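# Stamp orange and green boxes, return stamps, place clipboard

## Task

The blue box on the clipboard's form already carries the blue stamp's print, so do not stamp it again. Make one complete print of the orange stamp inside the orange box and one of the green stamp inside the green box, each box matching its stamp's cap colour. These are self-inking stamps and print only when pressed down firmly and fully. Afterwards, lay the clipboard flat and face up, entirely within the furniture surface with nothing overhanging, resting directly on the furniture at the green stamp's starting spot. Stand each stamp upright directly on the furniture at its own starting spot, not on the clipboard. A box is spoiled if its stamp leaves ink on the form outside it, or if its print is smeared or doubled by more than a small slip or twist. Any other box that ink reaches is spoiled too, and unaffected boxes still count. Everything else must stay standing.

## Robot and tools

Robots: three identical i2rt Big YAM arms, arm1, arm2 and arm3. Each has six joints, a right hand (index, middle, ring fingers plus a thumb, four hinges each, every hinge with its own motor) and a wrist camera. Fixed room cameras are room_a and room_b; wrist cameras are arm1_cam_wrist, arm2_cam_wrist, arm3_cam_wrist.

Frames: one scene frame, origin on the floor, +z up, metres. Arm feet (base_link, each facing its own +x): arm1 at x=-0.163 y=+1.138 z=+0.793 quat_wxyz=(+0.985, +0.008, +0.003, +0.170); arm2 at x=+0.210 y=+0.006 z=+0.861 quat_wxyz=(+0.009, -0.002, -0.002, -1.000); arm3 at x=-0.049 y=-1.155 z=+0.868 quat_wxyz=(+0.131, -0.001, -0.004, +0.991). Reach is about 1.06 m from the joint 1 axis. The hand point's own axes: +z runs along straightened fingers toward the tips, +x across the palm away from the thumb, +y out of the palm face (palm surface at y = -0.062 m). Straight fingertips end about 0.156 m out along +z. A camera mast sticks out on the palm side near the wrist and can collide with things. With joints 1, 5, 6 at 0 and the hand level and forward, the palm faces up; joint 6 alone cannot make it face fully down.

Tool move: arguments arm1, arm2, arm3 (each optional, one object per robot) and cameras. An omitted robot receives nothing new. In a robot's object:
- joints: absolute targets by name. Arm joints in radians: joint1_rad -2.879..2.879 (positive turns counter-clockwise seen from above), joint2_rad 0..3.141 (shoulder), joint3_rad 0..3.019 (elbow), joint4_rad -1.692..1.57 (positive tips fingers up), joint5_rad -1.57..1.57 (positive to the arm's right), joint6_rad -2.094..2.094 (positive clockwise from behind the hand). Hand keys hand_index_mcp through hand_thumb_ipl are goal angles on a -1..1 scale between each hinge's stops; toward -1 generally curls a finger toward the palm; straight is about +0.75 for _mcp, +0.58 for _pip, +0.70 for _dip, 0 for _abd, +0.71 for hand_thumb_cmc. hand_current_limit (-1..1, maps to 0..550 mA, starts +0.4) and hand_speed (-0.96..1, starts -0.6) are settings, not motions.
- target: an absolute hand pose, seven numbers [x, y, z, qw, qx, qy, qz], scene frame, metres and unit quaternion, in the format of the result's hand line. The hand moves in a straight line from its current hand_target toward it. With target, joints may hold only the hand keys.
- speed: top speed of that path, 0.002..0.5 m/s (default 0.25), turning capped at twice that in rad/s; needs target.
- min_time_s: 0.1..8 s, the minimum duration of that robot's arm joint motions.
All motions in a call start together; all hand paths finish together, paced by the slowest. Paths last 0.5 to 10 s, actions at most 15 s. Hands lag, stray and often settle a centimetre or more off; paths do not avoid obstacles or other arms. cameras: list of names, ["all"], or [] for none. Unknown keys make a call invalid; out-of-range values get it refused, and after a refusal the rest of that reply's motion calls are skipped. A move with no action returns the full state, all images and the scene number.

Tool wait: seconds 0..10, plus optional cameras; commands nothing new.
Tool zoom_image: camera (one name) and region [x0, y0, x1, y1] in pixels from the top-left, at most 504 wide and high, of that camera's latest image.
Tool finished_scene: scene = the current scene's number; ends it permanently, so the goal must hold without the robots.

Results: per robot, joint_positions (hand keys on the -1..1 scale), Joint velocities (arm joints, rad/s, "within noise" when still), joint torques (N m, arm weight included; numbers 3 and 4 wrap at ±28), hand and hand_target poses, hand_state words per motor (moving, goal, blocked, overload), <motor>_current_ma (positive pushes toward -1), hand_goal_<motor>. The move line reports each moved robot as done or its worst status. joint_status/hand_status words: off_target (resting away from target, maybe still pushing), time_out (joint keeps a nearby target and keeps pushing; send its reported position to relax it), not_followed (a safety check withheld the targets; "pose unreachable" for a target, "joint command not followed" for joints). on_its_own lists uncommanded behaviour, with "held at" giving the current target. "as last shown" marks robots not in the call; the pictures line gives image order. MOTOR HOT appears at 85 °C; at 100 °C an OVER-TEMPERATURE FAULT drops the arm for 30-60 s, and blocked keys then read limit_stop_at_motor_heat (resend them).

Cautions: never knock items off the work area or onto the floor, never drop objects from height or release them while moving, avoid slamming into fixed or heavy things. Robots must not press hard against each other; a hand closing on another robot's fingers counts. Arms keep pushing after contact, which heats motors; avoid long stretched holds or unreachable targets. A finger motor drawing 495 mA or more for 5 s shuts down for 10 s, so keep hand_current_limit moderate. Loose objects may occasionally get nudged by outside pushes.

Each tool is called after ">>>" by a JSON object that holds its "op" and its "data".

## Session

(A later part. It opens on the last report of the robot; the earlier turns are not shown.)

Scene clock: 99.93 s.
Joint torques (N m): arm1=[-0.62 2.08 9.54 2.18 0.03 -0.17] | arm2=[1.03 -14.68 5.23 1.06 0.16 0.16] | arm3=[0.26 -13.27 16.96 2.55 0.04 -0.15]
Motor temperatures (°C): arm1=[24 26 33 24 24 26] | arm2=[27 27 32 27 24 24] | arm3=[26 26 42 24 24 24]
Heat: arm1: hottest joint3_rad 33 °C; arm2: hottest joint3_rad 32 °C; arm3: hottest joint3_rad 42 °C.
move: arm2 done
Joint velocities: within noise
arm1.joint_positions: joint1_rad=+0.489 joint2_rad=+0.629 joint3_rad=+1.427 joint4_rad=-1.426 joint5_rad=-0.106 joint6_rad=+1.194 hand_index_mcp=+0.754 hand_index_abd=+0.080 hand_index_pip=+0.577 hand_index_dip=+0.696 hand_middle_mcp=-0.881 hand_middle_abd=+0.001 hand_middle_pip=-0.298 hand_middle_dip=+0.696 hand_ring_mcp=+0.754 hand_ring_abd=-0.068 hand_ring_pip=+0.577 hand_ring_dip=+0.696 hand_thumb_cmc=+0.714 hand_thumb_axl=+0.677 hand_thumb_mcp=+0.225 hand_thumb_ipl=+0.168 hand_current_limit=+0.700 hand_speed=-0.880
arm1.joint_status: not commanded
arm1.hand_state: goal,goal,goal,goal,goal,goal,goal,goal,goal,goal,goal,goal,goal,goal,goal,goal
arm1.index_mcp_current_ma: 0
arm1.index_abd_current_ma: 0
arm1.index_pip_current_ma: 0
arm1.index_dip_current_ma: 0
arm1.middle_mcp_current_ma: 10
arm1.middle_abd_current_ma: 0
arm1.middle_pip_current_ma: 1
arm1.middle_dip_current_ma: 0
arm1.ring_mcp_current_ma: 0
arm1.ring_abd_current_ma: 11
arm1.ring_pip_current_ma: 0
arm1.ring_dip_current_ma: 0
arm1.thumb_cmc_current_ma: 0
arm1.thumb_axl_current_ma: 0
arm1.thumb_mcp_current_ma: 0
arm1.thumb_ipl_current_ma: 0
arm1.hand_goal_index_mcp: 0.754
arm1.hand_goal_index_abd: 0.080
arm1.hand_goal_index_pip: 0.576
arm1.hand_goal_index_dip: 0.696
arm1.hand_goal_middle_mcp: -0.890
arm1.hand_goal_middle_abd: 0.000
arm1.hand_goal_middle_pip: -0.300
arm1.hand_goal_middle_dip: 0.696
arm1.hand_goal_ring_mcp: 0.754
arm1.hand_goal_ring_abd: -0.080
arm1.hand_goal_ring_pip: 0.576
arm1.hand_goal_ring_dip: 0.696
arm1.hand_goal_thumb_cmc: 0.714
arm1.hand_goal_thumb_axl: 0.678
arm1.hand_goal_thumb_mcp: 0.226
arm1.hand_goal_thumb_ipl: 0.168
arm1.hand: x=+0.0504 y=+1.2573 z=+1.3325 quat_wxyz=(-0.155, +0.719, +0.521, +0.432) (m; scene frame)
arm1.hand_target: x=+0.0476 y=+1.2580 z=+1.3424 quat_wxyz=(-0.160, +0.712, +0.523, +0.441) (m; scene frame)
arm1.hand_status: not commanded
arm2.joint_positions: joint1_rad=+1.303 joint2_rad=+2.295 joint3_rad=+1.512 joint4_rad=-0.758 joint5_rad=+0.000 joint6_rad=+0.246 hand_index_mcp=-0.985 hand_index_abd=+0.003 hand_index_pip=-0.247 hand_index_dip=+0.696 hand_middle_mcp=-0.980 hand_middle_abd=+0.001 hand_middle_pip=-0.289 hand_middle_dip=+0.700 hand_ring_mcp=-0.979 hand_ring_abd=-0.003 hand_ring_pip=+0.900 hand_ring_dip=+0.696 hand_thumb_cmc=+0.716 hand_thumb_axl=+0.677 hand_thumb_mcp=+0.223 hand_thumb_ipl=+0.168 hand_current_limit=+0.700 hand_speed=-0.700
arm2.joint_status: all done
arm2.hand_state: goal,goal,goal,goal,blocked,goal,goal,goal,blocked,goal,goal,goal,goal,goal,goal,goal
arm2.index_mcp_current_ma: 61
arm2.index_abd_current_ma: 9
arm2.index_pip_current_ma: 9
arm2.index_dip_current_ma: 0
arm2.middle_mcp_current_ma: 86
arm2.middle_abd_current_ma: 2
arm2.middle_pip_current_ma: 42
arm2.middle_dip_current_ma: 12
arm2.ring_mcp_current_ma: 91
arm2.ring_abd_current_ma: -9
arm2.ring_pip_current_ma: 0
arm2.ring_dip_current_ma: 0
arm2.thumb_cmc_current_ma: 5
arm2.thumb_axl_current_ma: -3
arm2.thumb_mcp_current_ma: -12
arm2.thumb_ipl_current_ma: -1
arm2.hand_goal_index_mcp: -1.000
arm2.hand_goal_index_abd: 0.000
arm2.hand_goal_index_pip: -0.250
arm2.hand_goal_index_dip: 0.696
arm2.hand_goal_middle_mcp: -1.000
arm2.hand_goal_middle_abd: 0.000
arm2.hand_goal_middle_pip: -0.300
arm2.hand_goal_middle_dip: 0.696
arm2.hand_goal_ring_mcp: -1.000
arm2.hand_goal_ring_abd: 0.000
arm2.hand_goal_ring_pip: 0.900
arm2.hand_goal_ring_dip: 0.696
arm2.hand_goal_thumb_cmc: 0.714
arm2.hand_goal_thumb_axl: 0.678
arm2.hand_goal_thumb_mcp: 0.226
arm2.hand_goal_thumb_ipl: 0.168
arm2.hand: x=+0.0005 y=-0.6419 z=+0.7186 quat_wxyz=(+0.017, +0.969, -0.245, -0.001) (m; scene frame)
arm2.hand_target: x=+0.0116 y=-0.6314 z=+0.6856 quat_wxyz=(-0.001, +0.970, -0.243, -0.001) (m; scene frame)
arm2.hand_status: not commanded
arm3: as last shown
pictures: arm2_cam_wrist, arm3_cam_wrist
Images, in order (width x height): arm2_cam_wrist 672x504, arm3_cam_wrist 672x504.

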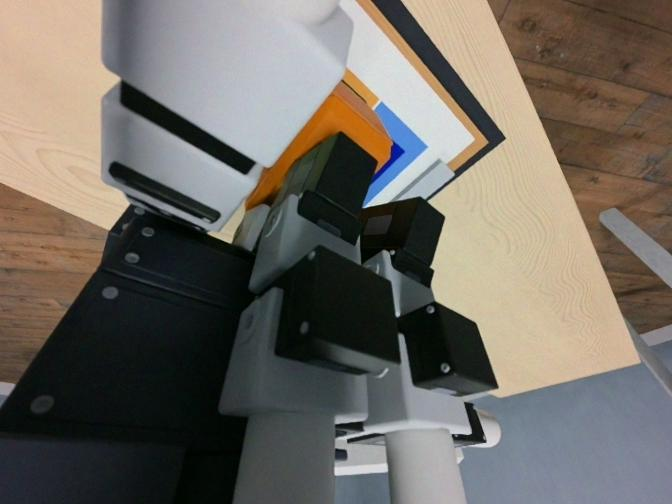

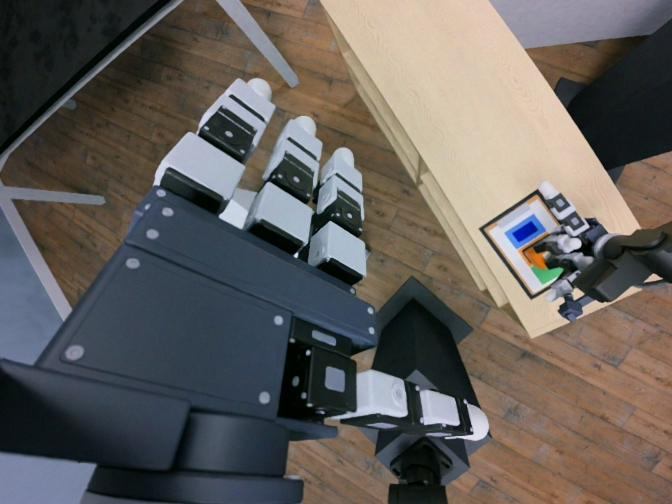

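>>> {"op": "move", "data": {"arm2": {"joints": {"joint2_rad": 2.400, "joint3_rad": 1.476, "joint4_rad": -0.742}, "min_time_s": 1.5}}}

>>> {"op": "move", "data": {"arm2": {"joints": {"joint2_rad": 2.450, "joint3_rad": 1.452, "joint4_rad": -0.738}, "min_time_s": 1.5}, "cameras": ["arm2_cam_wrist", "arm3_cam_wrist"]}}

>>> {"op": "zoom_image", "data": {"camera": "arm3_cam_wrist", "region": [490, 190, 600, 300]}}

Scene clock: 102.20 s.
Joint torques (N m): arm1=[-0.5 2.14 9.57 2.18 0.02 -0.18] | arm2=[1.03 -12.75 3.21 0.42 0.15 0.15] | arm3=[0.21 -13.22 16.96 2.54 0.03 -0.16]
Motor temperatures (°C): arm1=[24 26 33 24 24 26] | arm2=[27 27 32 27 24 24] | arm3=[26 26 42 24 24 24]
Heat: arm1: hottest joint3_rad 33 °C; arm2: hottest joint3_rad 32 °C; arm3: hottest joint3_rad 42 °C.
move: arm2 done
Joint velocities: within noise
arm1, arm3: as last shown
arm2.joint_positions: joint1_rad=+1.304 joint2_rad=+2.324 joint3_rad=+1.507 joint4_rad=-0.746 joint5_rad=+0.000 joint6_rad=+0.246 hand_index_mcp=-0.985 hand_index_abd=+0.003 hand_index_pip=-0.247 hand_index_dip=+0.696 hand_middle_mcp=-0.989 hand_middle_abd=+0.001 hand_middle_pip=-0.279 hand_middle_dip=+0.704 hand_ring_mcp=-0.979 hand_ring_abd=-0.003 hand_ring_pip=+0.900 hand_ring_dip=+0.696 hand_thumb_cmc=+0.716 hand_thumb_axl=+0.677 hand_thumb_mcp=+0.223 hand_thumb_ipl=+0.168 hand_current_limit=+0.700 hand_speed=-0.700
arm2.joint_status: all done
arm2.hand_state: goal,goal,goal,goal,goal,goal,blocked,goal,blocked,goal,goal,goal,goal,goal,goal,goal
arm2.index_mcp_current_ma: 61
arm2.index_abd_current_ma: 9
arm2.index_pip_current_ma: 9
arm2.index_dip_current_ma: 0
arm2.middle_mcp_current_ma: 44
arm2.middle_abd_current_ma: 2
arm2.middle_pip_current_ma: 85
arm2.middle_dip_current_ma: 30
arm2.ring_mcp_current_ma: 91
arm2.ring_abd_current_ma: -8
arm2.ring_pip_current_ma: 0
arm2.ring_dip_current_ma: 0
arm2.thumb_cmc_current_ma: 5
arm2.thumb_axl_current_ma: -3
arm2.thumb_mcp_current_ma: -12
arm2.thumb_ipl_current_ma: -1
arm2.hand_goal_index_mcp: -1.000
arm2.hand_goal_index_abd: 0.000
arm2.hand_goal_index_pip: -0.250
arm2.hand_goal_index_dip: 0.696
arm2.hand_goal_middle_mcp: -1.000
arm2.hand_goal_middle_abd: 0.000
arm2.hand_goal_middle_pip: -0.300
arm2.hand_goal_middle_dip: 0.696
arm2.hand_goal_ring_mcp: -1.000
arm2.hand_goal_ring_abd: 0.000
arm2.hand_goal_ring_pip: 0.900
arm2.hand_goal_ring_dip: 0.696
arm2.hand_goal_thumb_cmc: 0.714
arm2.hand_goal_thumb_axl: 0.678
arm2.hand_goal_thumb_mcp: 0.226
arm2.hand_goal_thumb_ipl: 0.168
arm2.hand: x=+0.0028 y=-0.6346 z=+0.6992 quat_wxyz=(+0.007, +0.970, -0.245, -0.002) (m; scene frame)
arm2.hand_target: x=+0.0197 y=-0.5974 z=+0.6415 quat_wxyz=(-0.045, +0.969, -0.243, -0.002) (m; scene frame)
arm2.hand_status: not commanded
pictures: none

Scene clock: 104.00 s.
Joint torques (N m): arm1=[-0.56 2.2 9.54 2.19 0.03 -0.18] | arm2=[0.91 -9.93 1.84 0.08 0.13 0.16] | arm3=[0.21 -13.27 16.96 2.55 0.03 -0.15]
Motor temperatures (°C): arm1=[24 26 33 24 24 26] | arm2=[27 27 32 27 24 24] | arm3=[26 26 43 24 24 24]
Heat: arm1: hottest joint3_rad 33 °C; arm2: hottest joint3_rad 32 °C; arm3: hottest joint3_rad 43 °C.
move: arm2 done
Joint velocities: within noise
arm1, arm3: as last shown
arm2.joint_positions: joint1_rad=+1.305 joint2_rad=+2.336 joint3_rad=+1.499 joint4_rad=-0.732 joint5_rad=+0.001 joint6_rad=+0.246 hand_index_mcp=-0.985 hand_index_abd=+0.003 hand_index_pip=-0.247 hand_index_dip=+0.696 hand_middle_mcp=-1.000 hand_middle_abd=+0.001 hand_middle_pip=-0.267 hand_middle_dip=+0.710 hand_ring_mcp=-0.979 hand_ring_abd=-0.003 hand_ring_pip=+0.900 hand_ring_dip=+0.696 hand_thumb_cmc=+0.716 hand_thumb_axl=+0.677 hand_thumb_mcp=+0.223 hand_thumb_ipl=+0.168 hand_current_limit=+0.700 hand_speed=-0.700
arm2.joint_status: all done
arm2.hand_state: goal,goal,goal,goal,goal,goal,blocked,goal,blocked,goal,goal,goal,goal,goal,goal,goal
arm2.index_mcp_current_ma: 61
arm2.index_abd_current_ma: 9
arm2.index_pip_current_ma: 9
arm2.index_dip_current_ma: 0
arm2.middle_mcp_current_ma: 0
arm2.middle_abd_current_ma: 2
arm2.middle_pip_current_ma: 138
arm2.middle_dip_current_ma: 53
arm2.ring_mcp_current_ma: 91
arm2.ring_abd_current_ma: -8
arm2.ring_pip_current_ma: 0
arm2.ring_dip_current_ma: 0
arm2.thumb_cmc_current_ma: 5
arm2.thumb_axl_current_ma: -3
arm2.thumb_mcp_current_ma: -12
arm2.thumb_ipl_current_ma: -1
arm2.hand_goal_index_mcp: -1.000
arm2.hand_goal_index_abd: 0.000
arm2.hand_goal_index_pip: -0.250
arm2.hand_goal_index_dip: 0.696
arm2.hand_goal_middle_mcp: -1.000
arm2.hand_goal_middle_abd: 0.000
arm2.hand_goal_middle_pip: -0.300
arm2.hand_goal_middle_dip: 0.696
arm2.hand_goal_ring_mcp: -1.000
arm2.hand_goal_ring_abd: 0.000
arm2.hand_goal_ring_pip: 0.900
arm2.hand_goal_ring_dip: 0.696
arm2.hand_goal_thumb_cmc: 0.714
arm2.hand_goal_thumb_axl: 0.678
arm2.hand_goal_thumb_mcp: 0.226
arm2.hand_goal_thumb_ipl: 0.168
arm2.hand: x=+0.0042 y=-0.6306 z=+0.6895 quat_wxyz=(+0.004, +0.970, -0.244, -0.002) (m; scene frame)
arm2.hand_target: x=+0.0269 y=-0.5675 z=+0.6057 quat_wxyz=(-0.080, +0.967, -0.242, -0.002) (m; scene frame)
arm2.hand_status: not commanded
pictures: arm2_cam_wrist, arm3_cam_wrist
Images, in order (width x height): arm2_cam_wrist 672x504, arm3_cam_wrist 672x504.

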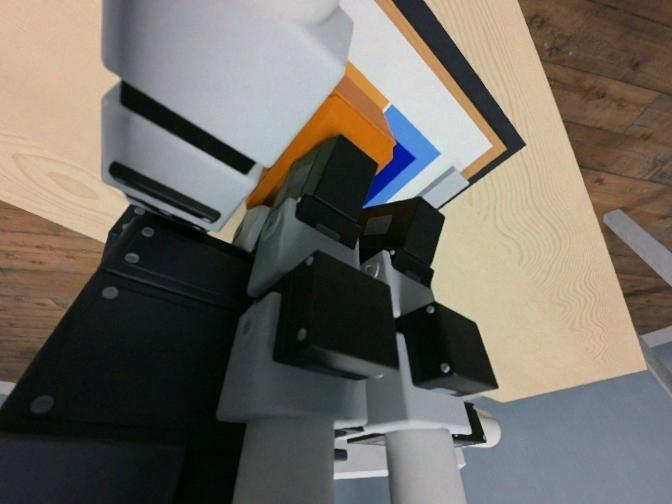

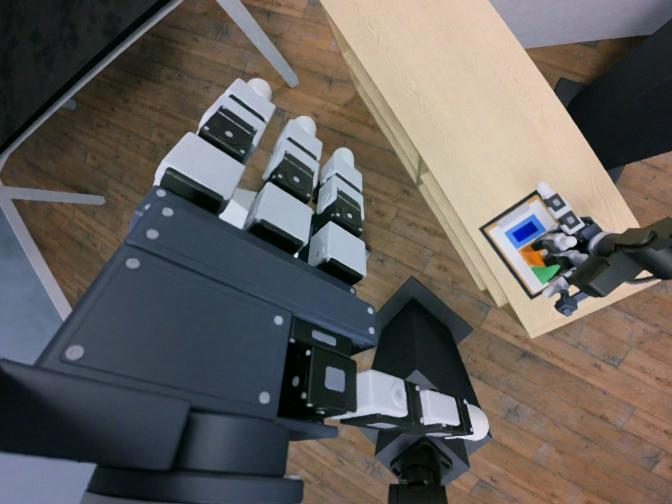

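Scaled by 4.582 from the camera's 672x504 image, which has a finer 960x720 frame.

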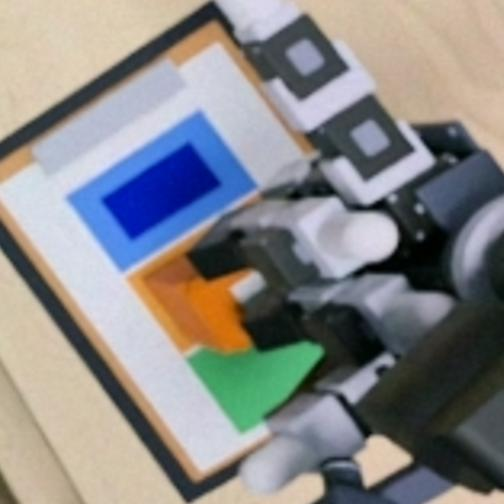

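>>> {"op": "zoom_image", "data": {"camera": "arm3_cam_wrist", "region": [510, 230, 560, 280]}}

>>> {"op": "zoom_image", "data": {"camera": "arm2_cam_wrist", "region": [230, 40, 430, 240]}}

Scaled by 10.080 from the camera's 672x504 image, which has a finer 960x720 frame.

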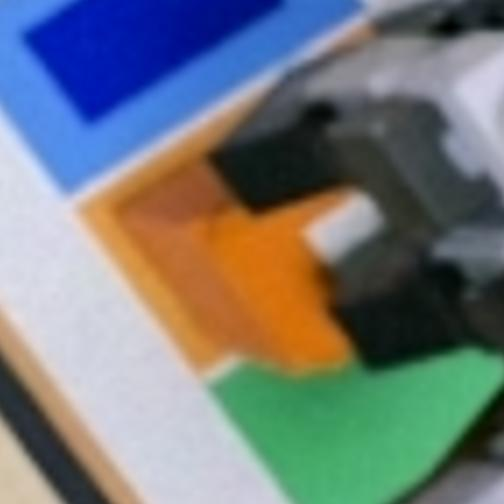

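Scaled by 2.520 from the camera's 672x504 image, which has a finer 960x720 frame.

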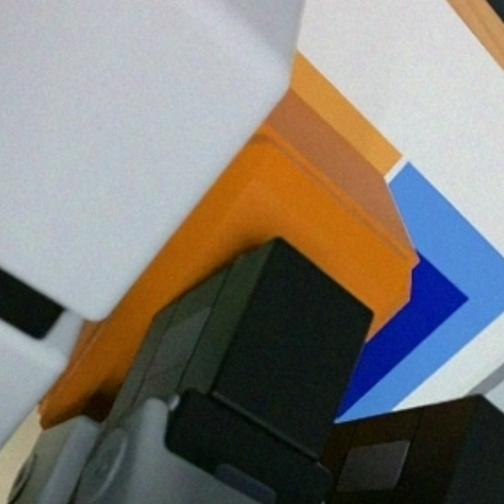

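>>> {"op": "move", "data": {"arm2": {"joints": {"joint2_rad": 2.510, "joint3_rad": 1.424, "joint4_rad": -0.735}, "min_time_s": 1.5}}}

>>> {"op": "move", "data": {"arm2": {"joints": {"joint2_rad": 2.560, "joint3_rad": 1.400, "joint4_rad": -0.732}, "min_time_s": 1.2}, "cameras": ["arm2_cam_wrist", "arm3_cam_wrist"]}}

>>> {"op": "zoom_image", "data": {"camera": "arm3_cam_wrist", "region": [510, 230, 560, 280]}}

Scene clock: 108.10 s.
Joint torques (N m): arm1=[-0.56 2.14 9.55 2.19 0.02 -0.18] | arm2=[0.97 -5.83 0.32 -0.05 0.01 0.16] | arm3=[0.21 -13.27 16.96 2.55 0.03 -0.16]
Motor temperatures (°C): arm1=[24 26 33 24 24 26] | arm2=[27 27 32 27 24 23] | arm3=[26 26 43 24 24 24]
Heat: arm1: hottest joint3_rad 33 °C; arm2: hottest joint3_rad 32 °C; arm3: hottest joint3_rad 43 °C.
move: arm2 time_out
Joint velocities: within noise
arm1, arm3: as last shown
arm2.joint_positions: joint1_rad=+1.305 joint2_rad=+2.340 joint3_rad=+1.490 joint4_rad=-0.726 joint5_rad=+0.003 joint6_rad=+0.246 hand_index_mcp=-0.985 hand_index_abd=+0.003 hand_index_pip=-0.247 hand_index_dip=+0.696 hand_middle_mcp=-1.000 hand_middle_abd=+0.001 hand_middle_pip=-0.266 hand_middle_dip=+0.710 hand_ring_mcp=-0.979 hand_ring_abd=-0.003 hand_ring_pip=+0.900 hand_ring_dip=+0.696 hand_thumb_cmc=+0.716 hand_thumb_axl=+0.677 hand_thumb_mcp=+0.223 hand_thumb_ipl=+0.168 hand_current_limit=+0.700 hand_speed=-0.700
arm2.joint_status: joint2_rad time_out (moved +0.004 of +0.174); the others done
arm2.hand_state: goal,goal,goal,goal,goal,goal,blocked,goal,blocked,goal,goal,goal,goal,goal,goal,goal
arm2.index_mcp_current_ma: 61
arm2.index_abd_current_ma: 9
arm2.index_pip_current_ma: 9
arm2.index_dip_current_ma: 0
arm2.middle_mcp_current_ma: -1
arm2.middle_abd_current_ma: 2
arm2.middle_pip_current_ma: 140
arm2.middle_dip_current_ma: 53
arm2.ring_mcp_current_ma: 91
arm2.ring_abd_current_ma: -8
arm2.ring_pip_current_ma: 0
arm2.ring_dip_current_ma: 0
arm2.thumb_cmc_current_ma: 5
arm2.thumb_axl_current_ma: -3
arm2.thumb_mcp_current_ma: -12
arm2.thumb_ipl_current_ma: -1
arm2.hand_goal_index_mcp: -1.000
arm2.hand_goal_index_abd: 0.000
arm2.hand_goal_index_pip: -0.250
arm2.hand_goal_index_dip: 0.696
arm2.hand_goal_middle_mcp: -1.000
arm2.hand_goal_middle_abd: 0.000
arm2.hand_goal_middle_pip: -0.300
arm2.hand_goal_middle_dip: 0.696
arm2.hand_goal_ring_mcp: -1.000
arm2.hand_goal_ring_abd: 0.000
arm2.hand_goal_ring_pip: 0.900
arm2.hand_goal_ring_dip: 0.696
arm2.hand_goal_thumb_cmc: 0.714
arm2.hand_goal_thumb_axl: 0.678
arm2.hand_goal_thumb_mcp: 0.226
arm2.hand_goal_thumb_ipl: 0.168
arm2.on_its_own: joint2_rad reads +2.340 and still pushes toward +2.510 since a time_out
arm2.hand: x=+0.0051 y=-0.6261 z=+0.6846 quat_wxyz=(+0.000, +0.970, -0.244, -0.003) (m; scene frame)
arm2.hand_target: x=+0.0362 y=-0.5285 z=+0.5662 quat_wxyz=(-0.122, +0.963, -0.241, -0.002) (m; scene frame)
arm2.hand_status: not commanded
pictures: none

not run: a stop came earlier in this reply.

Scaled by 10.080 from the camera's 672x504 image, which has a finer 960x720 frame.
This view is cut from an older image: the scene may have changed since it was taken.

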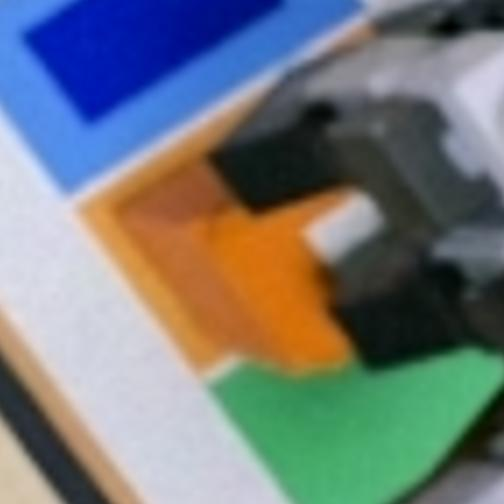

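>>> {"op": "wait", "data": {"seconds": 0.1, "cameras": ["arm2_cam_wrist", "arm3_cam_wrist"]}}

>>> {"op": "zoom_image", "data": {"camera": "arm3_cam_wrist", "region": [510, 230, 560, 280]}}

>>> {"op": "zoom_image", "data": {"camera": "arm2_cam_wrist", "region": [230, 40, 430, 240]}}

Scene clock: 108.60 s.
Joint torques (N m): arm1=[-0.62 2.14 9.54 2.19 0.02 -0.17] | arm2=[0.91 -5.77 0.32 -0.03 0.01 0.16] | arm3=[0.26 -13.27 16.95 2.54 0.03 -0.15]
Motor temperatures (°C): arm1=[24 26 33 24 24 26] | arm2=[27 27 32 27 24 23] | arm3=[26 26 43 24 24 24]
Heat: arm1: hottest joint3_rad 33 °C; arm2: hottest joint3_rad 32 °C; arm3: hottest joint3_rad 43 °C.
Joint velocities: within noise
arm1.joint_positions: joint1_rad=+0.489 joint2_rad=+0.629 joint3_rad=+1.427 joint4_rad=-1.426 joint5_rad=-0.106 joint6_rad=+1.194 hand_index_mcp=+0.754 hand_index_abd=+0.080 hand_index_pip=+0.577 hand_index_dip=+0.696 hand_middle_mcp=-0.881 hand_middle_abd=+0.001 hand_middle_pip=-0.298 hand_middle_dip=+0.696 hand_ring_mcp=+0.754 hand_ring_abd=-0.068 hand_ring_pip=+0.577 hand_ring_dip=+0.696 hand_thumb_cmc=+0.714 hand_thumb_axl=+0.677 hand_thumb_mcp=+0.225 hand_thumb_ipl=+0.168 hand_current_limit=+0.700 hand_speed=-0.880
arm1.joint_status: not commanded
arm1.hand_state: goal,goal,goal,goal,goal,goal,goal,goal,goal,goal,goal,goal,goal,goal,goal,goal
arm1.index_mcp_current_ma: 0
arm1.index_abd_current_ma: 0
arm1.index_pip_current_ma: 0
arm1.index_dip_current_ma: 0
arm1.middle_mcp_current_ma: 10
arm1.middle_abd_current_ma: 0
arm1.middle_pip_current_ma: 1
arm1.middle_dip_current_ma: 0
arm1.ring_mcp_current_ma: 0
arm1.ring_abd_current_ma: 11
arm1.ring_pip_current_ma: 0
arm1.ring_dip_current_ma: 0
arm1.thumb_cmc_current_ma: 0
arm1.thumb_axl_current_ma: 0
arm1.thumb_mcp_current_ma: 0
arm1.thumb_ipl_current_ma: 0
arm1.hand_goal_index_mcp: 0.754
arm1.hand_goal_index_abd: 0.080
arm1.hand_goal_index_pip: 0.576
arm1.hand_goal_index_dip: 0.696
arm1.hand_goal_middle_mcp: -0.890
arm1.hand_goal_middle_abd: 0.000
arm1.hand_goal_middle_pip: -0.300
arm1.hand_goal_middle_dip: 0.696
arm1.hand_goal_ring_mcp: 0.754
arm1.hand_goal_ring_abd: -0.080
arm1.hand_goal_ring_pip: 0.576
arm1.hand_goal_ring_dip: 0.696
arm1.hand_goal_thumb_cmc: 0.714
arm1.hand_goal_thumb_axl: 0.678
arm1.hand_goal_thumb_mcp: 0.226
arm1.hand_goal_thumb_ipl: 0.168
arm1.hand: x=+0.0504 y=+1.2573 z=+1.3325 quat_wxyz=(-0.155, +0.719, +0.521, +0.432) (m; scene frame)
arm1.hand_target: x=+0.0476 y=+1.2580 z=+1.3424 quat_wxyz=(-0.160, +0.712, +0.523, +0.441) (m; scene frame)
arm1.hand_status: not commanded
arm2.joint_positions: joint1_rad=+1.305 joint2_rad=+2.340 joint3_rad=+1.490 joint4_rad=-0.726 joint5_rad=+0.003 joint6_rad=+0.246 hand_index_mcp=-0.985 hand_index_abd=+0.003 hand_index_pip=-0.247 hand_index_dip=+0.696 hand_middle_mcp=-1.000 hand_middle_abd=+0.001 hand_middle_pip=-0.266 hand_middle_dip=+0.710 hand_ring_mcp=-0.979 hand_ring_abd=-0.003 hand_ring_pip=+0.900 hand_ring_dip=+0.696 hand_thumb_cmc=+0.716 hand_thumb_axl=+0.677 hand_thumb_mcp=+0.223 hand_thumb_ipl=+0.168 hand_current_limit=+0.700 hand_speed=-0.700
arm2.joint_status: joint2_rad time_out (moved +0.004 of +0.174); the others done
arm2.hand_state: goal,goal,goal,goal,goal,goal,blocked,goal,blocked,goal,goal,goal,goal,goal,goal,goal
arm2.index_mcp_current_ma: 61
arm2.index_abd_current_ma: 9
arm2.index_pip_current_ma: 9
arm2.index_dip_current_ma: 0
arm2.middle_mcp_current_ma: -1
arm2.middle_abd_current_ma: 2
arm2.middle_pip_current_ma: 140
arm2.middle_dip_current_ma: 53
arm2.ring_mcp_current_ma: 91
arm2.ring_abd_current_ma: -8
arm2.ring_pip_current_ma: 0
arm2.ring_dip_current_ma: 0
arm2.thumb_cmc_current_ma: 5
arm2.thumb_axl_current_ma: -3
arm2.thumb_mcp_current_ma: -12
arm2.thumb_ipl_current_ma: -1
arm2.hand_goal_index_mcp: -1.000
arm2.hand_goal_index_abd: 0.000
arm2.hand_goal_index_pip: -0.250
arm2.hand_goal_index_dip: 0.696
arm2.hand_goal_middle_mcp: -1.000
arm2.hand_goal_middle_abd: 0.000
arm2.hand_goal_middle_pip: -0.300
arm2.hand_goal_middle_dip: 0.696
arm2.hand_goal_ring_mcp: -1.000
arm2.hand_goal_ring_abd: 0.000
arm2.hand_goal_ring_pip: 0.900
arm2.hand_goal_ring_dip: 0.696
arm2.hand_goal_thumb_cmc: 0.714
arm2.hand_goal_thumb_axl: 0.678
arm2.hand_goal_thumb_mcp: 0.226
arm2.hand_goal_thumb_ipl: 0.168
arm2.on_its_own: joint2_rad reads +2.340 and still pushes toward +2.510 since a time_out
arm2.hand: x=+0.0051 y=-0.6261 z=+0.6846 quat_wxyz=(+0.000, +0.970, -0.244, -0.003) (m; scene frame)
arm2.hand_target: x=+0.0362 y=-0.5285 z=+0.5662 quat_wxyz=(-0.122, +0.963, -0.241, -0.002) (m; scene frame)
arm2.hand_status: not commanded
arm3.joint_positions: joint1_rad=-0.649 joint2_rad=+1.340 joint3_rad=+1.579 joint4_rad=-1.005 joint5_rad=+0.001 joint6_rad=+1.052 hand_index_mcp=+0.755 hand_index_abd=+0.000 hand_index_pip=+0.577 hand_index_dip=+0.696 hand_middle_mcp=+0.755 hand_middle_abd=+0.000 hand_middle_pip=+0.577 hand_middle_dip=+0.696 hand_ring_mcp=+0.755 hand_ring_abd=+0.000 hand_ring_pip=+0.577 hand_ring_dip=+0.696 hand_thumb_cmc=+0.715 hand_thumb_axl=+0.677 hand_thumb_mcp=+0.225 hand_thumb_ipl=+0.168 hand_current_limit=+0.700 hand_speed=-0.880
arm3.joint_status: not commanded
arm3.hand_state: goal,goal,goal,goal,goal,goal,goal,goal,goal,goal,goal,goal,goal,goal,goal,goal
arm3.index_mcp_current_ma: 2
arm3.index_abd_current_ma: 0
arm3.index_pip_current_ma: 1
arm3.index_dip_current_ma: 0
arm3.middle_mcp_current_ma: 2
arm3.middle_abd_current_ma: 0
arm3.middle_pip_current_ma: 1
arm3.middle_dip_current_ma: 0
arm3.ring_mcp_current_ma: 2
arm3.ring_abd_current_ma: 1
arm3.ring_pip_current_ma: 1
arm3.ring_dip_current_ma: 0
arm3.thumb_cmc_current_ma: 2
arm3.thumb_axl_current_ma: -1
arm3.thumb_mcp_current_ma: -2
arm3.thumb_ipl_current_ma: -1
arm3.hand_goal_index_mcp: 0.754
arm3.hand_goal_index_abd: 0.000
arm3.hand_goal_index_pip: 0.576
arm3.hand_goal_index_dip: 0.696
arm3.hand_goal_middle_mcp: 0.754
arm3.hand_goal_middle_abd: 0.000
arm3.hand_goal_middle_pip: 0.576
arm3.hand_goal_middle_dip: 0.696
arm3.hand_goal_ring_mcp: 0.754
arm3.hand_goal_ring_abd: 0.000
arm3.hand_goal_ring_pip: 0.576
arm3.hand_goal_ring_dip: 0.696
arm3.hand_goal_thumb_cmc: 0.714
arm3.hand_goal_thumb_axl: 0.678
arm3.hand_goal_thumb_mcp: 0.226
arm3.hand_goal_thumb_ipl: 0.168
arm3.hand: x=-0.3292 y=-0.6581 z=+1.3204 quat_wxyz=(-0.294, +0.178, +0.902, +0.261) (m; scene frame)
arm3.hand_target: x=-0.3345 y=-0.6510 z=+1.3524 quat_wxyz=(-0.317, +0.172, +0.889, +0.283) (m; scene frame)
arm3.hand_status: not commanded
wait: 0.10 s; at rest from the start
pictures: arm2_cam_wrist, arm3_cam_wrist
Images, in order (width x height): arm2_cam_wrist 672x504, arm3_cam_wrist 672x504.

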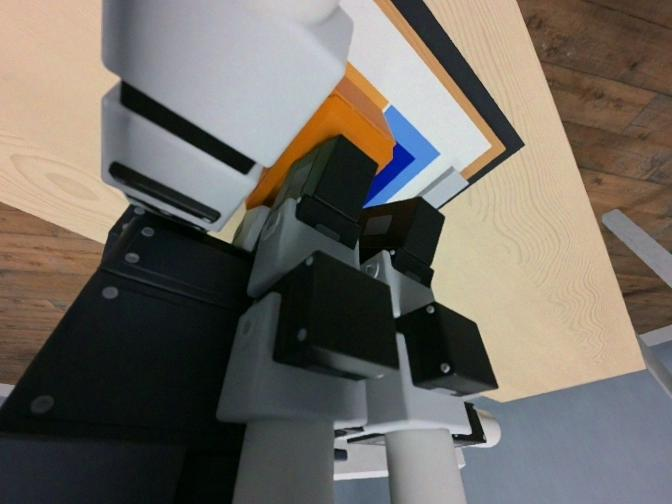

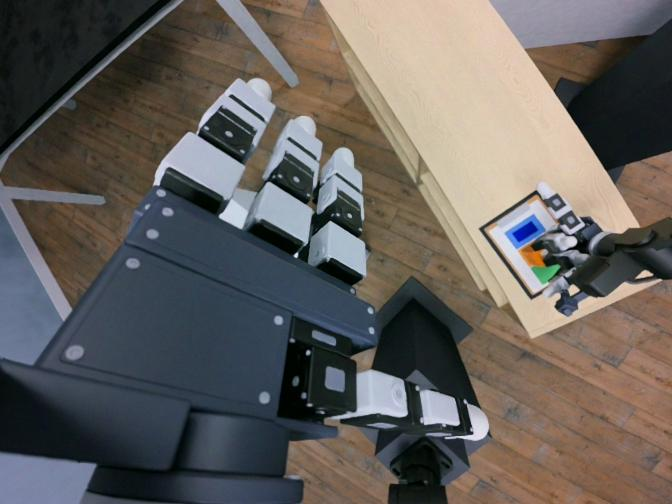

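Scaled by 10.080 from the camera's 672x504 image, which has a finer 960x720 frame.

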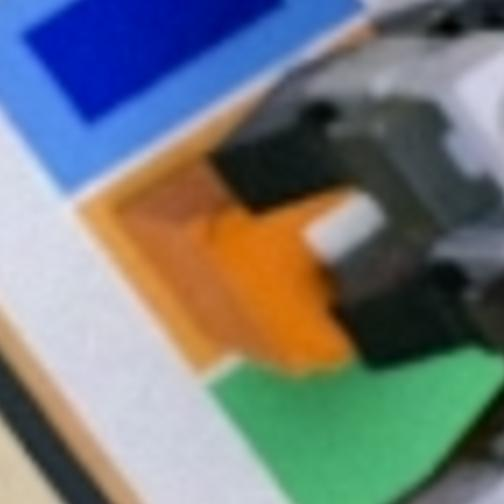

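Scaled by 2.520 from the camera's 672x504 image, which has a finer 960x720 frame.

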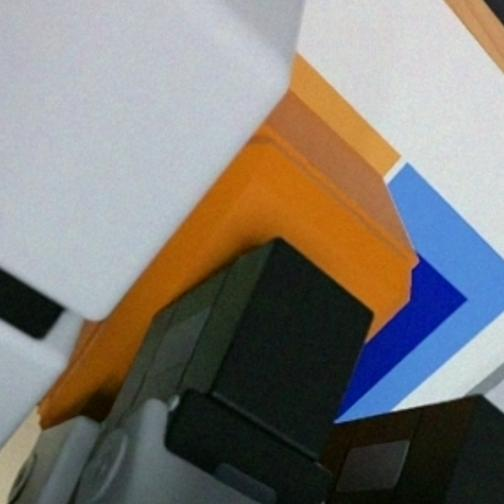

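>>> {"op": "move", "data": {"arm2": {"joints": {"joint2_rad": 2.555, "joint3_rad": 1.402, "joint4_rad": -0.735}, "min_time_s": 1}}}

Scene clock: 111.63 s.
Joint torques (N m): arm1=[-0.38 2.2 9.54 2.19 0.03 -0.18] | arm2=[0.91 -2.9 -1.28 -0.05 -0.09 0.16] | arm3=[0.21 -13.22 16.95 2.55 0.03 -0.15]
Motor temperatures (°C): arm1=[24 26 33 24 24 26] | arm2=[27 27 31 27 24 23] | arm3=[26 26 43 24 24 24]
Heat: arm1: hottest joint3_rad 33 °C; arm2: hottest joint3_rad 31 °C; arm3: hottest joint3_rad 43 °C.
move: arm2 time_out
Joint velocities: within noise
arm1, arm3: as last shown
arm2.joint_positions: joint1_rad=+1.305 joint2_rad=+2.347 joint3_rad=+1.489 joint4_rad=-0.726 joint5_rad=+0.006 joint6_rad=+0.246 hand_index_mcp=-0.985 hand_index_abd=+0.003 hand_index_pip=-0.247 hand_index_dip=+0.696 hand_middle_mcp=-1.001 hand_middle_abd=+0.001 hand_middle_pip=-0.266 hand_middle_dip=+0.710 hand_ring_mcp=-0.979 hand_ring_abd=-0.003 hand_ring_pip=+0.900 hand_ring_dip=+0.696 hand_thumb_cmc=+0.716 hand_thumb_axl=+0.677 hand_thumb_mcp=+0.223 hand_thumb_ipl=+0.168 hand_current_limit=+0.700 hand_speed=-0.700
arm2.joint_status: joint2_rad time_out (moved +0.007 of +0.215); the others done
arm2.hand_state: goal,goal,goal,goal,goal,goal,blocked,goal,blocked,goal,goal,goal,goal,goal,goal,goal
arm2.index_mcp_current_ma: 61
arm2.index_abd_current_ma: 9
arm2.index_pip_current_ma: 9
arm2.index_dip_current_ma: 0
arm2.middle_mcp_current_ma: -2
arm2.middle_abd_current_ma: 2
arm2.middle_pip_current_ma: 142
arm2.middle_dip_current_ma: 54
arm2.ring_mcp_current_ma: 91
arm2.ring_abd_current_ma: -8
arm2.ring_pip_current_ma: 0
arm2.ring_dip_current_ma: 0
arm2.thumb_cmc_current_ma: 5
arm2.thumb_axl_current_ma: -3
arm2.thumb_mcp_current_ma: -12
arm2.thumb_ipl_current_ma: -1
arm2.hand_goal_index_mcp: -1.000
arm2.hand_goal_index_abd: 0.000
arm2.hand_goal_index_pip: -0.250
arm2.hand_goal_index_dip: 0.696
arm2.hand_goal_middle_mcp: -1.000
arm2.hand_goal_middle_abd: 0.000
arm2.hand_goal_middle_pip: -0.300
arm2.hand_goal_middle_dip: 0.696
arm2.hand_goal_ring_mcp: -1.000
arm2.hand_goal_ring_abd: 0.000
arm2.hand_goal_ring_pip: 0.900
arm2.hand_goal_ring_dip: 0.696
arm2.hand_goal_thumb_cmc: 0.714
arm2.hand_goal_thumb_axl: 0.678
arm2.hand_goal_thumb_mcp: 0.226
arm2.hand_goal_thumb_ipl: 0.168
arm2.on_its_own: joint2_rad reads +2.347 and still pushes toward +2.555 since a time_out
arm2.hand: x=+0.0054 y=-0.6233 z=+0.6801 quat_wxyz=(-0.004, +0.970, -0.244, -0.004) (m; scene frame)
arm2.hand_target: x=+0.0438 y=-0.4964 z=+0.5388 quat_wxyz=(-0.155, +0.958, -0.240, -0.003) (m; scene frame)
arm2.hand_status: not commanded
pictures: none

>>> {"op": "move", "data": {"arm2": {"joints": {"joint2_rad": 2.45, "joint3_rad": 1.452, "joint4_rad": -0.737}, "min_time_s": 1.2}}}

>>> {"op": "move", "data": {"arm2": {"joints": {"joint2_rad": 2.345, "joint3_rad": 1.504, "joint4_rad": -0.742}, "min_time_s": 1.5}}}

>>> {"op": "move", "data": {"arm2": {"joints": {"joint2_rad": 2.255, "joint3_rad": 1.535, "joint4_rad": -0.838}, "min_time_s": 1.5}, "cameras": ["arm2_cam_wrist", "arm3_cam_wrist"]}}

>>> {"op": "zoom_image", "data": {"camera": "arm3_cam_wrist", "region": [490, 190, 600, 300]}}

Scene clock: 113.47 s.
Joint torques (N m): arm1=[-0.56 2.2 9.55 2.19 0.03 -0.18] | arm2=[0.91 -9.93 2.29 -0.17 -0.09 0.16] | arm3=[0.21 -13.27 16.95 2.55 0.03 -0.15]
Motor temperatures (°C): arm1=[24 26 34 24 24 26] | arm2=[27 26 31 27 24 23] | arm3=[26 26 43 24 24 24]
Heat: arm1: hottest joint3_rad 34 °C; arm2: hottest joint3_rad 31 °C; arm3: hottest joint3_rad 43 °C.
move: arm2 done
Joint velocities: within noise
arm1, arm3: as last shown
arm2.joint_positions: joint1_rad=+1.305 joint2_rad=+2.337 joint3_rad=+1.494 joint4_rad=-0.725 joint5_rad=+0.006 joint6_rad=+0.246 hand_index_mcp=-0.985 hand_index_abd=+0.003 hand_index_pip=-0.247 hand_index_dip=+0.696 hand_middle_mcp=-1.001 hand_middle_abd=+0.001 hand_middle_pip=-0.266 hand_middle_dip=+0.710 hand_ring_mcp=-0.979 hand_ring_abd=-0.003 hand_ring_pip=+0.900 hand_ring_dip=+0.696 hand_thumb_cmc=+0.716 hand_thumb_axl=+0.677 hand_thumb_mcp=+0.223 hand_thumb_ipl=+0.168 hand_current_limit=+0.700 hand_speed=-0.700
arm2.joint_status: all done
arm2.hand_state: goal,goal,goal,goal,goal,goal,blocked,goal,blocked,goal,goal,goal,goal,goal,goal,goal
arm2.index_mcp_current_ma: 61
arm2.index_abd_current_ma: 9
arm2.index_pip_current_ma: 9
arm2.index_dip_current_ma: 0
arm2.middle_mcp_current_ma: -2
arm2.middle_abd_current_ma: 2
arm2.middle_pip_current_ma: 142
arm2.middle_dip_current_ma: 54
arm2.ring_mcp_current_ma: 91
arm2.ring_abd_current_ma: -8
arm2.ring_pip_current_ma: 0
arm2.ring_dip_current_ma: 0
arm2.thumb_cmc_current_ma: 5
arm2.thumb_axl_current_ma: -3
arm2.thumb_mcp_current_ma: -12
arm2.thumb_ipl_current_ma: -1
arm2.hand_goal_index_mcp: -1.000
arm2.hand_goal_index_abd: 0.000
arm2.hand_goal_index_pip: -0.250
arm2.hand_goal_index_dip: 0.696
arm2.hand_goal_middle_mcp: -1.000
arm2.hand_goal_middle_abd: 0.000
arm2.hand_goal_middle_pip: -0.300
arm2.hand_goal_middle_dip: 0.696
arm2.hand_goal_ring_mcp: -1.000
arm2.hand_goal_ring_abd: 0.000
arm2.hand_goal_ring_pip: 0.900
arm2.hand_goal_ring_dip: 0.696
arm2.hand_goal_thumb_cmc: 0.714
arm2.hand_goal_thumb_axl: 0.678
arm2.hand_goal_thumb_mcp: 0.226
arm2.hand_goal_thumb_ipl: 0.168
arm2.hand: x=+0.0039 y=-0.6291 z=+0.6882 quat_wxyz=(+0.004, +0.970, -0.244, -0.004) (m; scene frame)
arm2.hand_target: x=+0.0269 y=-0.5676 z=+0.6056 quat_wxyz=(-0.079, +0.967, -0.242, -0.002) (m; scene frame)
arm2.hand_status: not commanded
pictures: none

Scene clock: 115.27 s.
Joint torques (N m): arm1=[-0.5 2.2 9.54 2.21 0.03 -0.17] | arm2=[0.91 -15.68 6.35 0.01 -0.08 0.16] | arm3=[0.26 -13.27 16.96 2.54 0.03 -0.16]
Motor temperatures (°C): arm1=[24 26 34 24 24 26] | arm2=[27 26 31 27 24 23] | arm3=[26 26 43 24 24 24]
Heat: arm1: hottest joint3_rad 34 °C; arm2: hottest joint3_rad 31 °C; arm3: hottest joint3_rad 43 °C.
move: arm2 done
Joint velocities: within noise
arm1, arm3: as last shown
arm2.joint_positions: joint1_rad=+1.305 joint2_rad=+2.310 joint3_rad=+1.496 joint4_rad=-0.734 joint5_rad=+0.006 joint6_rad=+0.246 hand_index_mcp=-0.985 hand_index_abd=+0.003 hand_index_pip=-0.247 hand_index_dip=+0.696 hand_middle_mcp=-0.999 hand_middle_abd=+0.001 hand_middle_pip=-0.266 hand_middle_dip=+0.710 hand_ring_mcp=-0.979 hand_ring_abd=-0.003 hand_ring_pip=+0.900 hand_ring_dip=+0.696 hand_thumb_cmc=+0.716 hand_thumb_axl=+0.677 hand_thumb_mcp=+0.223 hand_thumb_ipl=+0.168 hand_current_limit=+0.700 hand_speed=-0.700
arm2.joint_status: all done
arm2.hand_state: goal,goal,goal,goal,goal,goal,blocked,goal,blocked,goal,goal,goal,goal,goal,goal,goal
arm2.index_mcp_current_ma: 61
arm2.index_abd_current_ma: 9
arm2.index_pip_current_ma: 9
arm2.index_dip_current_ma: 0
arm2.middle_mcp_current_ma: 4
arm2.middle_abd_current_ma: 2
arm2.middle_pip_current_ma: 142
arm2.middle_dip_current_ma: 54
arm2.ring_mcp_current_ma: 91
arm2.ring_abd_current_ma: -8
arm2.ring_pip_current_ma: 0
arm2.ring_dip_current_ma: 0
arm2.thumb_cmc_current_ma: 5
arm2.thumb_axl_current_ma: -3
arm2.thumb_mcp_current_ma: -12
arm2.thumb_ipl_current_ma: -1
arm2.hand_goal_index_mcp: -1.000
arm2.hand_goal_index_abd: 0.000
arm2.hand_goal_index_pip: -0.250
arm2.hand_goal_index_dip: 0.696
arm2.hand_goal_middle_mcp: -1.000
arm2.hand_goal_middle_abd: 0.000
arm2.hand_goal_middle_pip: -0.300
arm2.hand_goal_middle_dip: 0.696
arm2.hand_goal_ring_mcp: -1.000
arm2.hand_goal_ring_abd: 0.000
arm2.hand_goal_ring_pip: 0.900
arm2.hand_goal_ring_dip: 0.696
arm2.hand_goal_thumb_cmc: 0.714
arm2.hand_goal_thumb_axl: 0.678
arm2.hand_goal_thumb_mcp: 0.226
arm2.hand_goal_thumb_ipl: 0.168
arm2.hand: x=+0.0024 y=-0.6354 z=+0.7051 quat_wxyz=(+0.013, +0.970, -0.244, -0.004) (m; scene frame)
arm2.hand_target: x=+0.0121 y=-0.6299 z=+0.6846 quat_wxyz=(-0.004, +0.970, -0.243, -0.001) (m; scene frame)
arm2.hand_status: not commanded
pictures: none

Scene clock: 117.13 s.
Joint torques (N m): arm1=[-0.56 2.14 9.55 2.19 0.02 -0.18] | arm2=[0.91 -19.43 8.4 -0.18 0.06 0.16] | arm3=[0.21 -13.22 16.96 2.55 0.04 -0.16]
Motor temperatures (°C): arm1=[24 26 34 24 24 26] | arm2=[27 26 31 27 24 23] | arm3=[26 26 43 24 24 24]
Heat: arm1: hottest joint3_rad 34 °C; arm2: hottest joint3_rad 31 °C; arm3: hottest joint3_rad 43 °C.
move: arm2 done
Joint velocities: within noise
arm1, arm3: as last shown
arm2.joint_positions: joint1_rad=+1.305 joint2_rad=+2.272 joint3_rad=+1.502 joint4_rad=-0.828 joint5_rad=+0.002 joint6_rad=+0.246 hand_index_mcp=-0.985 hand_index_abd=+0.003 hand_index_pip=-0.247 hand_index_dip=+0.696 hand_middle_mcp=-0.987 hand_middle_abd=+0.001 hand_middle_pip=-0.281 hand_middle_dip=+0.707 hand_ring_mcp=-0.979 hand_ring_abd=-0.003 hand_ring_pip=+0.900 hand_ring_dip=+0.696 hand_thumb_cmc=+0.716 hand_thumb_axl=+0.677 hand_thumb_mcp=+0.223 hand_thumb_ipl=+0.168 hand_current_limit=+0.700 hand_speed=-0.700
arm2.joint_status: all done
arm2.hand_state: goal,goal,goal,goal,goal,goal,goal,goal,blocked,goal,goal,goal,goal,goal,goal,goal
arm2.index_mcp_current_ma: 60
arm2.index_abd_current_ma: 9
arm2.index_pip_current_ma: 9
arm2.index_dip_current_ma: 0
arm2.middle_mcp_current_ma: 54
arm2.middle_abd_current_ma: 2
arm2.middle_pip_current_ma: 75
arm2.middle_dip_current_ma: 42
arm2.ring_mcp_current_ma: 90
arm2.ring_abd_current_ma: -8
arm2.ring_pip_current_ma: 0
arm2.ring_dip_current_ma: 0
arm2.thumb_cmc_current_ma: 5
arm2.thumb_axl_current_ma: -3
arm2.thumb_mcp_current_ma: -12
arm2.thumb_ipl_current_ma: -1
arm2.hand_goal_index_mcp: -1.000
arm2.hand_goal_index_abd: 0.000
arm2.hand_goal_index_pip: -0.250
arm2.hand_goal_index_dip: 0.696
arm2.hand_goal_middle_mcp: -1.000
arm2.hand_goal_middle_abd: 0.000
arm2.hand_goal_middle_pip: -0.300
arm2.hand_goal_middle_dip: 0.696
arm2.hand_goal_ring_mcp: -1.000
arm2.hand_goal_ring_abd: 0.000
arm2.hand_goal_ring_pip: 0.900
arm2.hand_goal_ring_dip: 0.696
arm2.hand_goal_thumb_cmc: 0.714
arm2.hand_goal_thumb_axl: 0.678
arm2.hand_goal_thumb_mcp: 0.226
arm2.hand_goal_thumb_ipl: 0.168
arm2.hand: x=+0.0052 y=-0.6269 z=+0.7250 quat_wxyz=(-0.011, +0.970, -0.244, -0.003) (m; scene frame)
arm2.hand_target: x=+0.0083 y=-0.6467 z=+0.7469 quat_wxyz=(+0.009, +0.970, -0.243, -0.001) (m; scene frame)
arm2.hand_status: not commanded
pictures: arm2_cam_wrist, arm3_cam_wrist
Images, in order (width x height): arm2_cam_wrist 672x504, arm3_cam_wrist 672x504.

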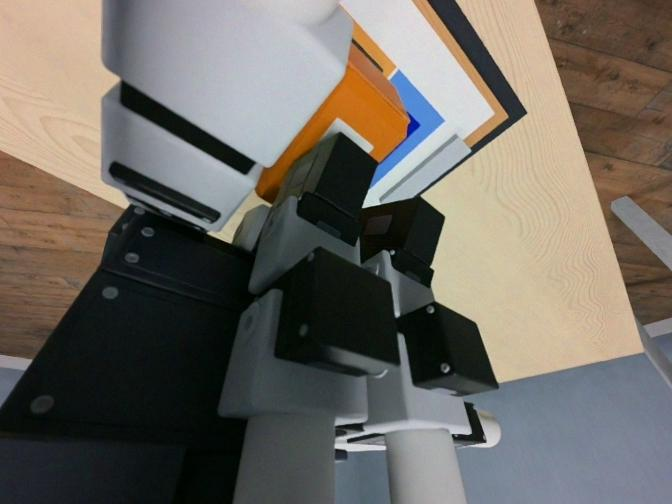

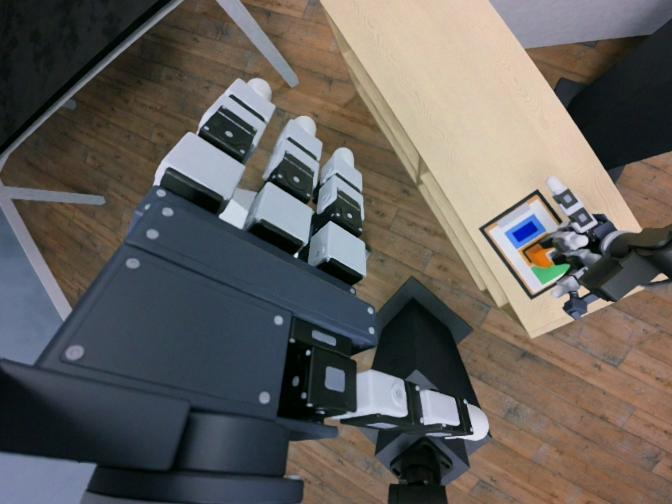

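Scaled by 4.582 from the camera's 672x504 image, which has a finer 960x720 frame.

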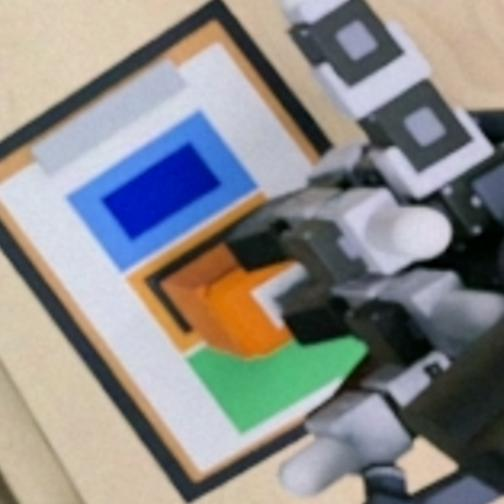

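>>> {"op": "move", "data": {"arm2": {"joints": {"joint2_rad": 2.140, "joint3_rad": 1.563, "joint4_rad": -0.949}, "min_time_s": 1.5}}}

>>> {"op": "move", "data": {"arm2": {"joints": {"joint1_rad": 1.267, "joint2_rad": 2.099, "joint3_rad": 1.776, "joint4_rad": -1.212, "joint6_rad": 0.205, "hand_index_mcp": 0.754, "hand_index_pip": 0.576, "hand_index_abd": 0.08, "hand_ring_mcp": 0.754, "hand_ring_pip": 0.576, "hand_ring_abd": -0.08, "hand_middle_mcp": -0.89, "hand_middle_pip": -0.3}, "min_time_s": 2}, "cameras": ["arm2_cam_wrist", "arm3_cam_wrist"]}}

>>> {"op": "zoom_image", "data": {"camera": "arm3_cam_wrist", "region": [490, 190, 600, 300]}}

>>> {"op": "zoom_image", "data": {"camera": "arm2_cam_wrist", "region": [230, 0, 380, 150]}}

Scene clock: 119.43 s.
Joint torques (N m): arm1=[-0.5 2.2 9.54 2.21 0.01 -0.17] | arm2=[0.85 -17.96 9.98 -0.17 0.06 0.16] | arm3=[0.26 -13.33 16.95 2.55 0.04 -0.16]
Motor temperatures (°C): arm1=[24 26 34 24 24 26] | arm2=[27 27 31 27 24 23] | arm3=[26 26 43 24 24 24]
Heat: arm1: hottest joint3_rad 34 °C; arm2: hottest joint3_rad 31 °C; arm3: hottest joint3_rad 43 °C.
move: arm2 done
Joint velocities: within noise
arm1, arm3: as last shown
arm2.joint_positions: joint1_rad=+1.305 joint2_rad=+2.153 joint3_rad=+1.520 joint4_rad=-0.938 joint5_rad=+0.002 joint6_rad=+0.246 hand_index_mcp=-0.985 hand_index_abd=+0.003 hand_index_pip=-0.247 hand_index_dip=+0.696 hand_middle_mcp=-0.987 hand_middle_abd=+0.001 hand_middle_pip=-0.281 hand_middle_dip=+0.707 hand_ring_mcp=-0.979 hand_ring_abd=-0.003 hand_ring_pip=+0.900 hand_ring_dip=+0.696 hand_thumb_cmc=+0.716 hand_thumb_axl=+0.677 hand_thumb_mcp=+0.223 hand_thumb_ipl=+0.168 hand_current_limit=+0.700 hand_speed=-0.700
arm2.joint_status: all done
arm2.hand_state: goal,goal,goal,goal,goal,goal,goal,goal,blocked,goal,goal,goal,goal,goal,goal,goal
arm2.index_mcp_current_ma: 60
arm2.index_abd_current_ma: 9
arm2.index_pip_current_ma: 9
arm2.index_dip_current_ma: 0
arm2.middle_mcp_current_ma: 54
arm2.middle_abd_current_ma: 2
arm2.middle_pip_current_ma: 75
arm2.middle_dip_current_ma: 42
arm2.ring_mcp_current_ma: 90
arm2.ring_abd_current_ma: -8
arm2.ring_pip_current_ma: 0
arm2.ring_dip_current_ma: 0
arm2.thumb_cmc_current_ma: 5
arm2.thumb_axl_current_ma: -3
arm2.thumb_mcp_current_ma: -12
arm2.thumb_ipl_current_ma: -1
arm2.hand_goal_index_mcp: -1.000
arm2.hand_goal_index_abd: 0.000
arm2.hand_goal_index_pip: -0.250
arm2.hand_goal_index_dip: 0.696
arm2.hand_goal_middle_mcp: -1.000
arm2.hand_goal_middle_abd: 0.000
arm2.hand_goal_middle_pip: -0.300
arm2.hand_goal_middle_dip: 0.696
arm2.hand_goal_ring_mcp: -1.000
arm2.hand_goal_ring_abd: 0.000
arm2.hand_goal_ring_pip: 0.900
arm2.hand_goal_ring_dip: 0.696
arm2.hand_goal_thumb_cmc: 0.714
arm2.hand_goal_thumb_axl: 0.678
arm2.hand_goal_thumb_mcp: 0.226
arm2.hand_goal_thumb_ipl: 0.168
arm2.hand: x=+0.0033 y=-0.6353 z=+0.8004 quat_wxyz=(+0.003, +0.970, -0.244, -0.003) (m; scene frame)
arm2.hand_target: x=+0.0063 y=-0.6561 z=+0.8247 quat_wxyz=(+0.025, +0.970, -0.243, -0.001) (m; scene frame)
arm2.hand_status: not commanded
pictures: none

Scene clock: 121.80 s.
Joint torques (N m): arm1=[-0.5 2.14 9.54 2.18 0.02 -0.18] | arm2=[-1.2 -18.96 11.22 -0.25 0.03 -0.09] | arm3=[0.21 -13.33 16.96 2.54 0.03 -0.15]
Motor temperatures (°C): arm1=[24 26 34 24 24 26] | arm2=[27 27 32 27 24 23] | arm3=[26 26 43 24 24 24]
Heat: arm1: hottest joint3_rad 34 °C; arm2: hottest joint3_rad 32 °C; arm3: hottest joint3_rad 43 °C.
move: arm2 done
Joint velocities: within noise
arm1, arm3: as last shown
arm2.joint_positions: joint1_rad=+1.280 joint2_rad=+2.113 joint3_rad=+1.728 joint4_rad=-1.202 joint5_rad=+0.002 joint6_rad=+0.217 hand_index_mcp=+0.749 hand_index_abd=+0.077 hand_index_pip=+0.575 hand_index_dip=+0.696 hand_middle_mcp=-0.885 hand_middle_abd=+0.001 hand_middle_pip=-0.297 hand_middle_dip=+0.698 hand_ring_mcp=+0.749 hand_ring_abd=-0.077 hand_ring_pip=+0.578 hand_ring_dip=+0.696 hand_thumb_cmc=+0.716 hand_thumb_axl=+0.677 hand_thumb_mcp=+0.223 hand_thumb_ipl=+0.168 hand_current_limit=+0.700 hand_speed=-0.700
arm2.joint_status: all done
arm2.hand_state: goal,goal,goal,goal,goal,goal,goal,goal,goal,goal,goal,goal,goal,goal,goal,goal
arm2.index_mcp_current_ma: -18
arm2.index_abd_current_ma: -9
arm2.index_pip_current_ma: -2
arm2.index_dip_current_ma: 0
arm2.middle_mcp_current_ma: 20
arm2.middle_abd_current_ma: 2
arm2.middle_pip_current_ma: 11
arm2.middle_dip_current_ma: 8
arm2.ring_mcp_current_ma: -20
arm2.ring_abd_current_ma: 8
arm2.ring_pip_current_ma: 7
arm2.ring_dip_current_ma: 0
arm2.thumb_cmc_current_ma: 5
arm2.thumb_axl_current_ma: -3
arm2.thumb_mcp_current_ma: -12
arm2.thumb_ipl_current_ma: -1
arm2.hand_goal_index_mcp: 0.754
arm2.hand_goal_index_abd: 0.080
arm2.hand_goal_index_pip: 0.576
arm2.hand_goal_index_dip: 0.696
arm2.hand_goal_middle_mcp: -0.890
arm2.hand_goal_middle_abd: 0.000
arm2.hand_goal_middle_pip: -0.300
arm2.hand_goal_middle_dip: 0.696
arm2.hand_goal_ring_mcp: 0.754
arm2.hand_goal_ring_abd: -0.080
arm2.hand_goal_ring_pip: 0.576
arm2.hand_goal_ring_dip: 0.696
arm2.hand_goal_thumb_cmc: 0.714
arm2.hand_goal_thumb_axl: 0.678
arm2.hand_goal_thumb_mcp: 0.226
arm2.hand_goal_thumb_ipl: 0.168
arm2.hand: x=-0.0190 y=-0.6605 z=+0.8918 quat_wxyz=(-0.006, +0.970, -0.243, -0.002) (m; scene frame)
arm2.hand_target: x=-0.0312 y=-0.6745 z=+0.9220 quat_wxyz=(+0.020, +0.970, -0.243, -0.002) (m; scene frame)
arm2.hand_status: not commanded
pictures: arm2_cam_wrist, arm3_cam_wrist
Images, in order (width x height): arm2_cam_wrist 672x504, arm3_cam_wrist 672x504.

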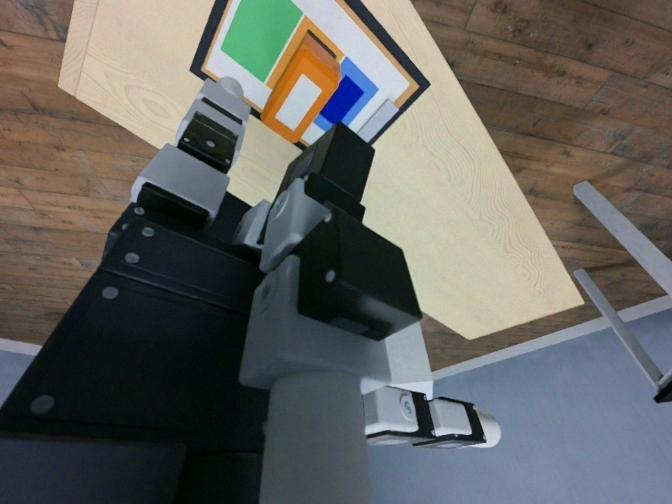

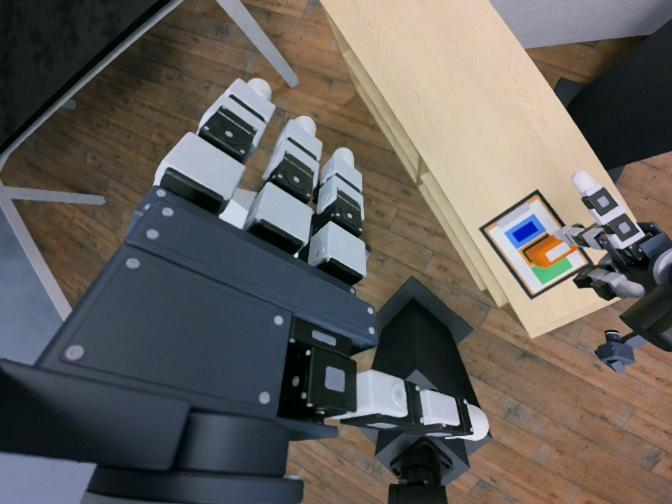

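Scaled by 4.582 from the camera's 672x504 image, which has a finer 960x720 frame.

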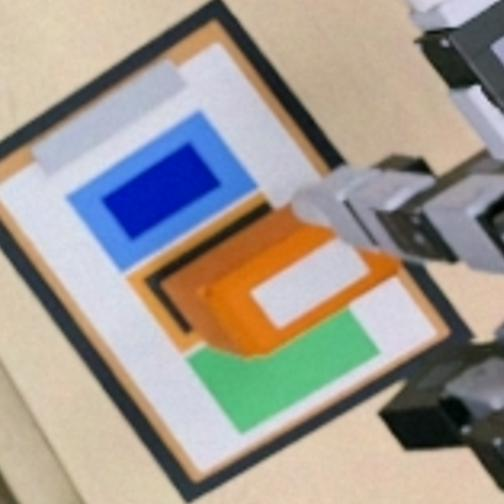

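Scaled by 3.360 from the camera's 672x504 image, which has a finer 960x720 frame.

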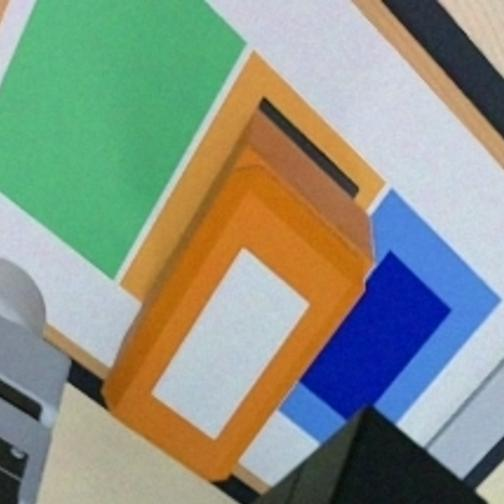

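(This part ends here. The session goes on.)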